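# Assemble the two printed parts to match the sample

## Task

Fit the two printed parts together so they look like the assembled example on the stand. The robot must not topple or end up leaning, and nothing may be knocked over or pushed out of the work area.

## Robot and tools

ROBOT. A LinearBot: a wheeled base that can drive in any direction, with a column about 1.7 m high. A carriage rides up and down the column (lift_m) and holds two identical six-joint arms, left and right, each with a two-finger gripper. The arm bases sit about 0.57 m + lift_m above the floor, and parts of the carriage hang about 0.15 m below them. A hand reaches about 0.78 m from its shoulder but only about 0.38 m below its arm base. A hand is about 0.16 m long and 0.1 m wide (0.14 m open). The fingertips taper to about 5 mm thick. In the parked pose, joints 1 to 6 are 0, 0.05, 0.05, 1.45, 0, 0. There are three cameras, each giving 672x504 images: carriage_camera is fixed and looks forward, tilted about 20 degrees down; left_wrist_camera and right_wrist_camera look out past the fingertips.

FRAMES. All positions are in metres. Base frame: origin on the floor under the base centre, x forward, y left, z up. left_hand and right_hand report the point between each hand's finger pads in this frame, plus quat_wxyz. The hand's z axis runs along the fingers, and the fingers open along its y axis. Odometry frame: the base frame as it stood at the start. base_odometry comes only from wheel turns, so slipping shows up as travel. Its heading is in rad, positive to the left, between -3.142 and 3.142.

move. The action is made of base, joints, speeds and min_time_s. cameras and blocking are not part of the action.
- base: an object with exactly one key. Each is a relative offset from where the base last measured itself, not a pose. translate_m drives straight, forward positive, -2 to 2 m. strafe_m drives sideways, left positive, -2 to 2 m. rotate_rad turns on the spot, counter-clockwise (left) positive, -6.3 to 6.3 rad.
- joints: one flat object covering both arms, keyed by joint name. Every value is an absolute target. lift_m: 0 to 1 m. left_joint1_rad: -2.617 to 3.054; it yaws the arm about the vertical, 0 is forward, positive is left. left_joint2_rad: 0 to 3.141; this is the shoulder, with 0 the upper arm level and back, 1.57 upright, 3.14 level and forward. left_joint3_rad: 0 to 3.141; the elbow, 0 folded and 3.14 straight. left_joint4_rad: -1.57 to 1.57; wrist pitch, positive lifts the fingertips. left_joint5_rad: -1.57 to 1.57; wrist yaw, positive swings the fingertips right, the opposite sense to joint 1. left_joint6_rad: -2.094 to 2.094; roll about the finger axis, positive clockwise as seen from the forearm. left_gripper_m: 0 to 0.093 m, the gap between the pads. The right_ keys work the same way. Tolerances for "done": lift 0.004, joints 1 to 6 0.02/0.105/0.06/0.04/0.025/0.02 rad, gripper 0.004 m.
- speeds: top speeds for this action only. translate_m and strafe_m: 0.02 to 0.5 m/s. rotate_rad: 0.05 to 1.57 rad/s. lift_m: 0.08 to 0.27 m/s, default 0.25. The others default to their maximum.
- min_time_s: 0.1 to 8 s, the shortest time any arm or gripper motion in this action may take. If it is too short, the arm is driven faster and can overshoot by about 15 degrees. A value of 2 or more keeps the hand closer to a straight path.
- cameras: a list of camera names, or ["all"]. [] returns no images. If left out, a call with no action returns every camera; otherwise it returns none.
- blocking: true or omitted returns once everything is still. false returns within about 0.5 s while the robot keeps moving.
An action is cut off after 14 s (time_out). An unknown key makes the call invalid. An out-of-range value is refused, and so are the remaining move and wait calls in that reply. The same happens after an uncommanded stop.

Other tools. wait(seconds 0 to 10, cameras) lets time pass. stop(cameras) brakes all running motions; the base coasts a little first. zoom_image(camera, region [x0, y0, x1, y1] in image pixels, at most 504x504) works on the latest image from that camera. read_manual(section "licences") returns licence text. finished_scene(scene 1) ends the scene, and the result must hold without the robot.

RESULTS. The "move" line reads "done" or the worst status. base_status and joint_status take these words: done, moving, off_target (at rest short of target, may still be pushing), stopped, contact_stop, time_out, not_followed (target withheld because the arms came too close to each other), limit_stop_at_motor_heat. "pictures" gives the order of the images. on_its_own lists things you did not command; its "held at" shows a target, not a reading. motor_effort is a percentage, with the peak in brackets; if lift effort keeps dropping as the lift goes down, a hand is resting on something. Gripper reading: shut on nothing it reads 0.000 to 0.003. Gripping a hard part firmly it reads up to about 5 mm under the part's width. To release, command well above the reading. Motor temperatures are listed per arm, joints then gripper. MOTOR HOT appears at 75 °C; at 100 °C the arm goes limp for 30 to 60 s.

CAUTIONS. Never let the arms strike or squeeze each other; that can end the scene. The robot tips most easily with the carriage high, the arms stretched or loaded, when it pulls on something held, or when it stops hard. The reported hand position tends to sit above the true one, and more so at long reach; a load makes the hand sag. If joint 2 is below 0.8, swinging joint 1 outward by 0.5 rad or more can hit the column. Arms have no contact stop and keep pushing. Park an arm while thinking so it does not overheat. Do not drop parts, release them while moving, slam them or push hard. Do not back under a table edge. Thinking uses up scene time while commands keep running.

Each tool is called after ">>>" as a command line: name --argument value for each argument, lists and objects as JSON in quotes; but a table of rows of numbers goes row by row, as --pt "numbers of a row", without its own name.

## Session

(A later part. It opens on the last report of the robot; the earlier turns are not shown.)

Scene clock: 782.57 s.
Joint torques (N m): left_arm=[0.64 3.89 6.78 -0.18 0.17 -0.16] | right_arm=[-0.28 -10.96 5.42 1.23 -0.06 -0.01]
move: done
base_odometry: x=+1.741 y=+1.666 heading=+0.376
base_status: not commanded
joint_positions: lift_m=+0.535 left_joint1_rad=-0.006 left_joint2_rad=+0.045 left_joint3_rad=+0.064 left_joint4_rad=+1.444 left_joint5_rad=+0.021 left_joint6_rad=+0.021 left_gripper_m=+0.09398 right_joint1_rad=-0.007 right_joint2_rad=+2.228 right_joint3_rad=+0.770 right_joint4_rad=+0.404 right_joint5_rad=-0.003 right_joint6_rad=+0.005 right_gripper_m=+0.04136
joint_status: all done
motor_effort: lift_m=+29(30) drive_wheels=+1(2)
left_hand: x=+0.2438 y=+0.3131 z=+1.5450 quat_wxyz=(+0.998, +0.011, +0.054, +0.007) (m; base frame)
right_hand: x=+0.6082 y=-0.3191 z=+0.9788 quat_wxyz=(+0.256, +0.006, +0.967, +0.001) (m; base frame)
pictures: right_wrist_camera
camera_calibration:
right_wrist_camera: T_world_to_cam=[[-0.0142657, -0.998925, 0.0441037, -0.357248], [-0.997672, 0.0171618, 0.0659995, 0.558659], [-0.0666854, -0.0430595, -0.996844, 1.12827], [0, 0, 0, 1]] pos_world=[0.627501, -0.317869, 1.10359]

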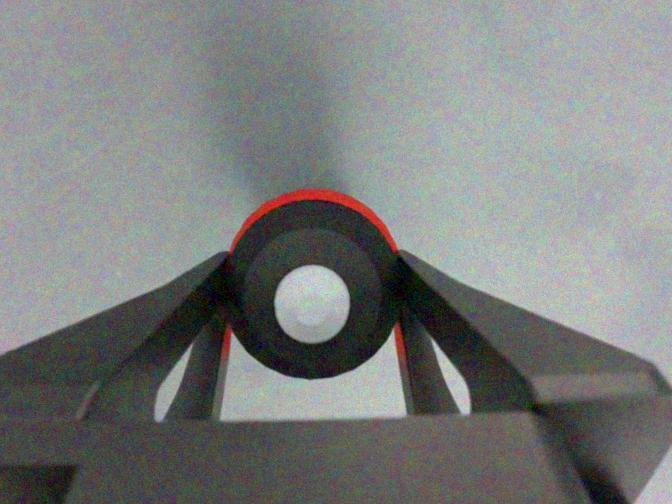

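>>> move --joints '{"right_gripper_m":0.055}' --min_time_s 2 --cameras '["right_wrist_camera"]'

Scene clock: 804.17 s.
Joint torques (N m): left_arm=[0.65 3.9 6.76 -0.18 0.17 -0.15] | right_arm=[-0.29 -10.93 5.41 1.24 -0.06 -0.01]
Motor temperatures (°C): left_arm=[15 19 35 17 18 17 16] | right_arm=[15 42 25 24 16 17 18]
move: done
base_odometry: x=+1.741 y=+1.666 heading=+0.376
base_status: not commanded
joint_positions: lift_m=+0.535 left_joint1_rad=-0.006 left_joint2_rad=+0.045 left_joint3_rad=+0.064 left_joint4_rad=+1.444 left_joint5_rad=+0.021 left_joint6_rad=+0.021 left_gripper_m=+0.09398 right_joint1_rad=-0.007 right_joint2_rad=+2.228 right_joint3_rad=+0.770 right_joint4_rad=+0.404 right_joint5_rad=-0.003 right_joint6_rad=+0.005 right_gripper_m=+0.05488
joint_status: all done
motor_effort: lift_m=+29(29) drive_wheels=+1(2)
left_hand: x=+0.2438 y=+0.3131 z=+1.5450 quat_wxyz=(+0.998, +0.011, +0.054, +0.007) (m; base frame)
right_hand: x=+0.6082 y=-0.3191 z=+0.9788 quat_wxyz=(+0.256, +0.006, +0.967, +0.001) (m; base frame)
pictures: right_wrist_camera
camera_calibration:
right_wrist_camera: T_world_to_cam=[[-0.0142657, -0.998925, 0.0441037, -0.357248], [-0.997672, 0.0171618, 0.0659995, 0.558659], [-0.0666854, -0.0430595, -0.996844, 1.12827], [0, 0, 0, 1]] pos_world=[0.627501, -0.317869, 1.10359]

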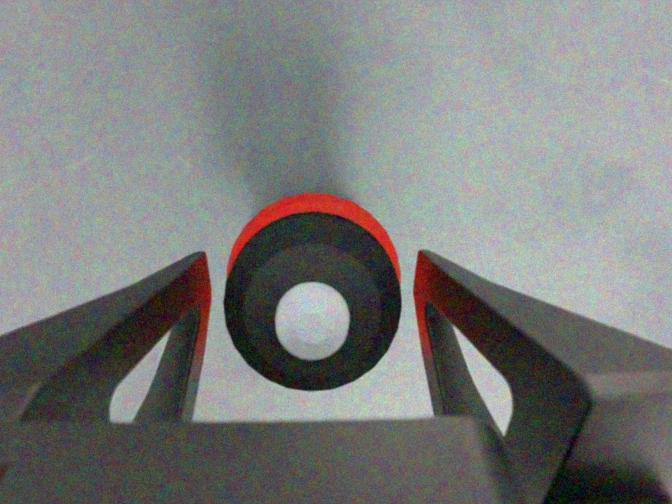

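>>> move --joints '{"right_gripper_m":0.093}' --min_time_s 1.5

>>> move --joints '{"lift_m":0.68}' --speeds '{"lift_m":0.1}' --cameras '["right_wrist_camera"]'

>>> move --joints '{"right_joint1_rad":0,"right_joint2_rad":0.05,"right_joint3_rad":0.05,"right_joint4_rad":1.45,"right_joint5_rad":0,"right_joint6_rad":0}' --min_time_s 3

>>> move --joints '{"lift_m":0.35}' --cameras '["carriage_camera"]'

Scene clock: 811.27 s.
Joint torques (N m): left_arm=[0.69 3.85 6.72 -0.18 0.17 -0.16] | right_arm=[-0.31 -10.96 5.42 1.24 -0.06 -0.01]
move: done
base_odometry: x=+1.741 y=+1.666 heading=+0.376
base_status: not commanded
joint_positions: lift_m=+0.535 left_joint1_rad=-0.006 left_joint2_rad=+0.045 left_joint3_rad=+0.064 left_joint4_rad=+1.444 left_joint5_rad=+0.021 left_joint6_rad=+0.021 left_gripper_m=+0.09398 right_joint1_rad=-0.007 right_joint2_rad=+2.228 right_joint3_rad=+0.770 right_joint4_rad=+0.404 right_joint5_rad=-0.003 right_joint6_rad=+0.005 right_gripper_m=+0.09286
joint_status: all done
motor_effort: lift_m=+29(29) drive_wheels=+1(2)
left_hand: x=+0.2438 y=+0.3131 z=+1.5450 quat_wxyz=(+0.998, +0.011, +0.054, +0.007) (m; base frame)
right_hand: x=+0.6082 y=-0.3191 z=+0.9788 quat_wxyz=(+0.256, +0.006, +0.967, +0.001) (m; base frame)
pictures: none

Scene clock: 813.10 s.
Joint torques (N m): left_arm=[0.64 3.89 6.74 -0.15 0.18 -0.14] | right_arm=[-0.28 -11.21 5.34 1.21 -0.07 -0.01]
move: done
base_odometry: x=+1.741 y=+1.666 heading=+0.376
base_status: not commanded
joint_positions: lift_m=+0.680 left_joint1_rad=-0.006 left_joint2_rad=+0.045 left_joint3_rad=+0.064 left_joint4_rad=+1.444 left_joint5_rad=+0.021 left_joint6_rad=+0.021 left_gripper_m=+0.09398 right_joint1_rad=-0.007 right_joint2_rad=+2.230 right_joint3_rad=+0.772 right_joint4_rad=+0.406 right_joint5_rad=-0.003 right_joint6_rad=+0.005 right_gripper_m=+0.09286
joint_status: all done
motor_effort: lift_m=+35(44) drive_wheels=+2(3)
left_hand: x=+0.2438 y=+0.3131 z=+1.6901 quat_wxyz=(+0.998, +0.011, +0.054, +0.007) (m; base frame)
right_hand: x=+0.6088 y=-0.3191 z=+1.1236 quat_wxyz=(+0.256, +0.005, +0.967, +0.001) (m; base frame)
pictures: right_wrist_camera
camera_calibration:
right_wrist_camera: T_world_to_cam=[[-0.0143319, -0.998925, 0.0440817, -0.363659], [-0.99777, 0.0171615, 0.0644985, 0.551437], [-0.0651857, -0.0430591, -0.996944, 1.27182], [0, 0, 0, 1]] pos_world=[0.6279, -0.317969, 1.24839]

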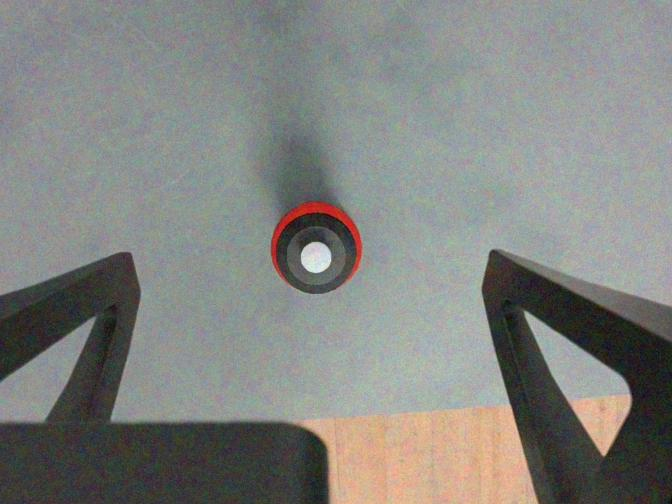

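Scene clock: 816.40 s.
Joint torques (N m): left_arm=[0.62 3.86 6.76 -0.18 0.18 -0.16] | right_arm=[0.5 3.67 5.38 -0.13 -0.06 0]
move: done
base_odometry: x=+1.741 y=+1.666 heading=+0.376
base_status: not commanded
joint_positions: lift_m=+0.680 left_joint1_rad=-0.006 left_joint2_rad=+0.045 left_joint3_rad=+0.064 left_joint4_rad=+1.444 left_joint5_rad=+0.021 left_joint6_rad=+0.021 left_gripper_m=+0.09398 right_joint1_rad=-0.005 right_joint2_rad=+0.057 right_joint3_rad=+0.064 right_joint4_rad=+1.441 right_joint5_rad=-0.003 right_joint6_rad=+0.005 right_gripper_m=+0.09286
joint_status: all done
motor_effort: lift_m=+35(35) drive_wheels=+1(2)
left_hand: x=+0.2438 y=+0.3131 z=+1.6901 quat_wxyz=(+0.998, +0.011, +0.054, +0.007) (m; base frame)
right_hand: x=+0.2486 y=-0.3164 z=+1.6899 quat_wxyz=(+0.998, -0.001, +0.062, +0.000) (m; base frame)
pictures: none

Scene clock: 818.27 s.
Joint torques (N m): left_arm=[0.64 3.86 6.75 -0.17 0.17 -0.15] | right_arm=[0.51 4.07 5.9 -0.17 -0.06 0]
move: done
base_odometry: x=+1.741 y=+1.666 heading=+0.376
base_status: not commanded
joint_positions: lift_m=+0.350 left_joint1_rad=-0.006 left_joint2_rad=+0.045 left_joint3_rad=+0.064 left_joint4_rad=+1.444 left_joint5_rad=+0.021 left_joint6_rad=+0.021 left_gripper_m=+0.09398 right_joint1_rad=-0.005 right_joint2_rad=+0.053 right_joint3_rad=+0.058 right_joint4_rad=+1.444 right_joint5_rad=-0.003 right_joint6_rad=+0.005 right_gripper_m=+0.09286
joint_status: all done
motor_effort: lift_m=+30(33) drive_wheels=+1(2)
left_hand: x=+0.2438 y=+0.3131 z=+1.3605 quat_wxyz=(+0.998, +0.011, +0.054, +0.007) (m; base frame)
right_hand: x=+0.2482 y=-0.3164 z=+1.3588 quat_wxyz=(+0.998, -0.001, +0.061, +0.000) (m; base frame)
pictures: carriage_camera
camera_calibration:
carriage_camera: T_world_to_cam=[[0.0182024, -0.998467, -0.0522633, 0.062272], [-0.344029, 0.0428255, -0.937982, 1.29999], [0.938783, 0.0350536, -0.342722, 0.341159], [0, 0, 0, 1]] pos_world=[0.125826, -0.00545492, 1.33954]

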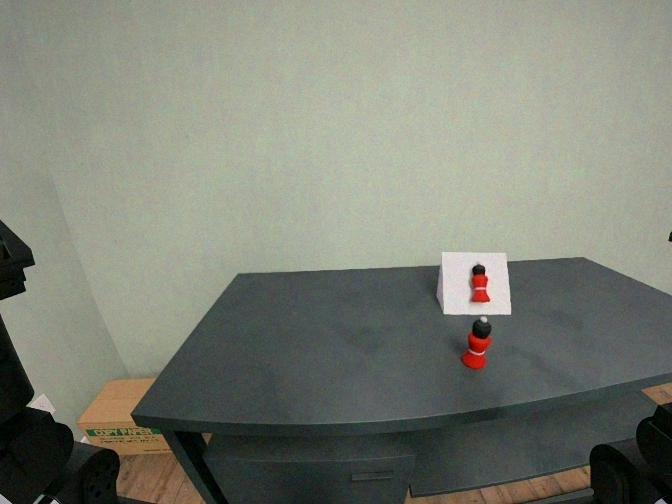

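>>> zoom_image --camera "carriage_camera" --region '[440, 305, 520, 375]'

>>> zoom_image --camera "carriage_camera" --region '[450, 250, 510, 310]'

Scaled by 6.300 from the camera's 672x504 image, which has a finer 960x720 frame.

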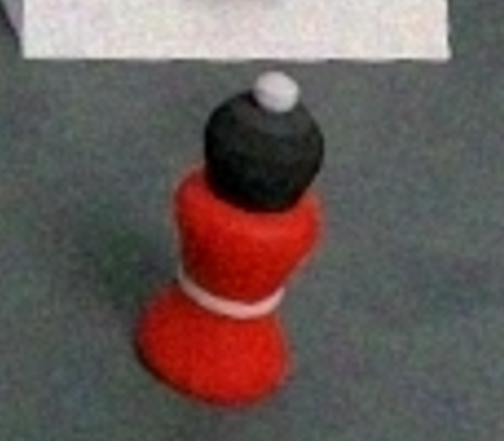

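Scaled by 8.400 from the camera's 672x504 image, which has a finer 960x720 frame.

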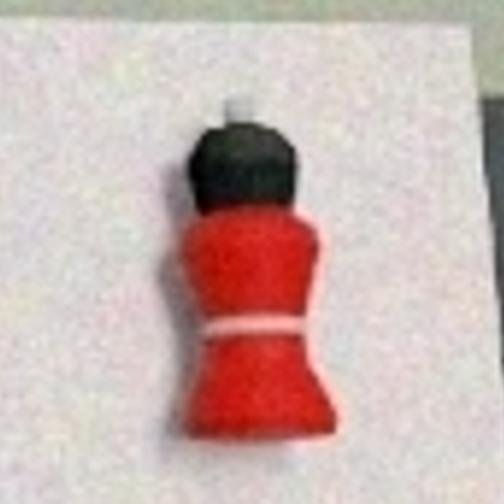

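>>> move --joints '{"lift_m":0.08}' --cameras '["carriage_camera"]'

Scene clock: 841.67 s.
Joint torques (N m): left_arm=[0.64 3.93 6.75 -0.17 0.17 -0.14] | right_arm=[0.5 4.11 5.9 -0.17 -0.05 0]
Motor temperatures (°C): left_arm=[15 20 35 16 18 17 16] | right_arm=[15 37 26 22 16 17 16]
move: done
base_odometry: x=+1.741 y=+1.666 heading=+0.376
base_status: not commanded
joint_positions: lift_m=+0.080 left_joint1_rad=-0.006 left_joint2_rad=+0.045 left_joint3_rad=+0.064 left_joint4_rad=+1.444 left_joint5_rad=+0.021 left_joint6_rad=+0.021 left_gripper_m=+0.09398 right_joint1_rad=-0.005 right_joint2_rad=+0.053 right_joint3_rad=+0.058 right_joint4_rad=+1.445 right_joint5_rad=-0.003 right_joint6_rad=+0.005 right_gripper_m=+0.09286
joint_status: all done
motor_effort: lift_m=+31(36) drive_wheels=+1(2)
left_hand: x=+0.2438 y=+0.3131 z=+1.0904 quat_wxyz=(+0.998, +0.011, +0.054, +0.007) (m; base frame)
right_hand: x=+0.2479 y=-0.3164 z=+1.0888 quat_wxyz=(+0.998, -0.001, +0.060, +0.000) (m; base frame)
pictures: carriage_camera
camera_calibration:
carriage_camera: T_world_to_cam=[[0.0182024, -0.998467, -0.0522633, 0.0481557], [-0.344029, 0.0428255, -0.937982, 1.04664], [0.938783, 0.0350536, -0.342722, 0.24859], [0, 0, 0, 1]] pos_world=[0.125826, -0.00545492, 1.06944]

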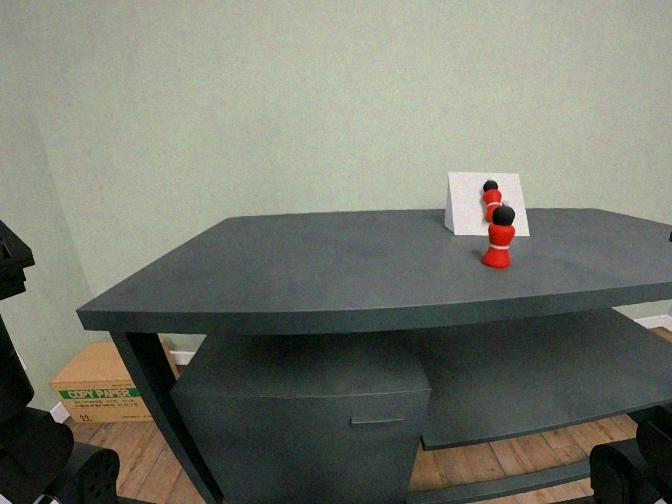

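>>> zoom_image --camera "carriage_camera" --region '[465, 200, 535, 270]'

>>> zoom_image --camera "carriage_camera" --region '[485, 200, 520, 235]'

Scaled by 7.200 from the camera's 672x504 image, which has a finer 960x720 frame.

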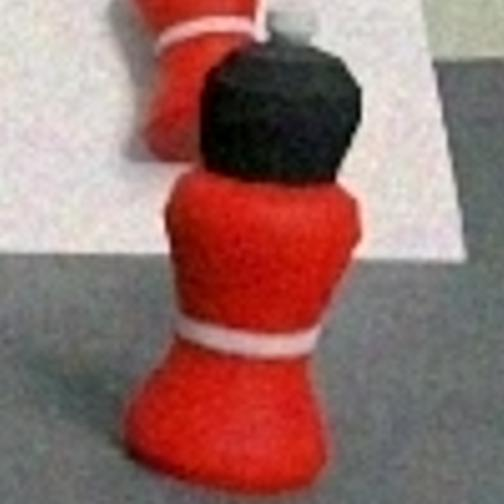

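Scaled by 14.400 from the camera's 672x504 image, which has a finer 960x720 frame.

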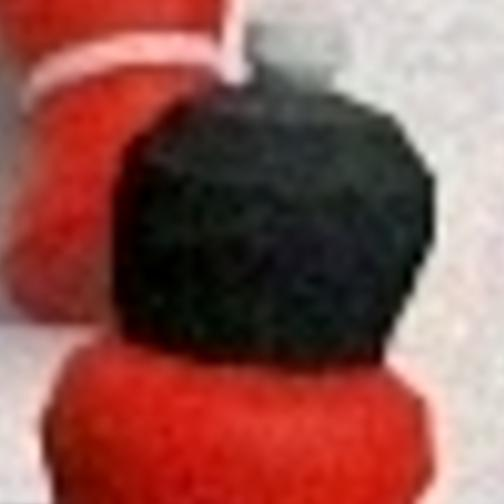

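>>> finished_scene

The scene is finished: the task was done.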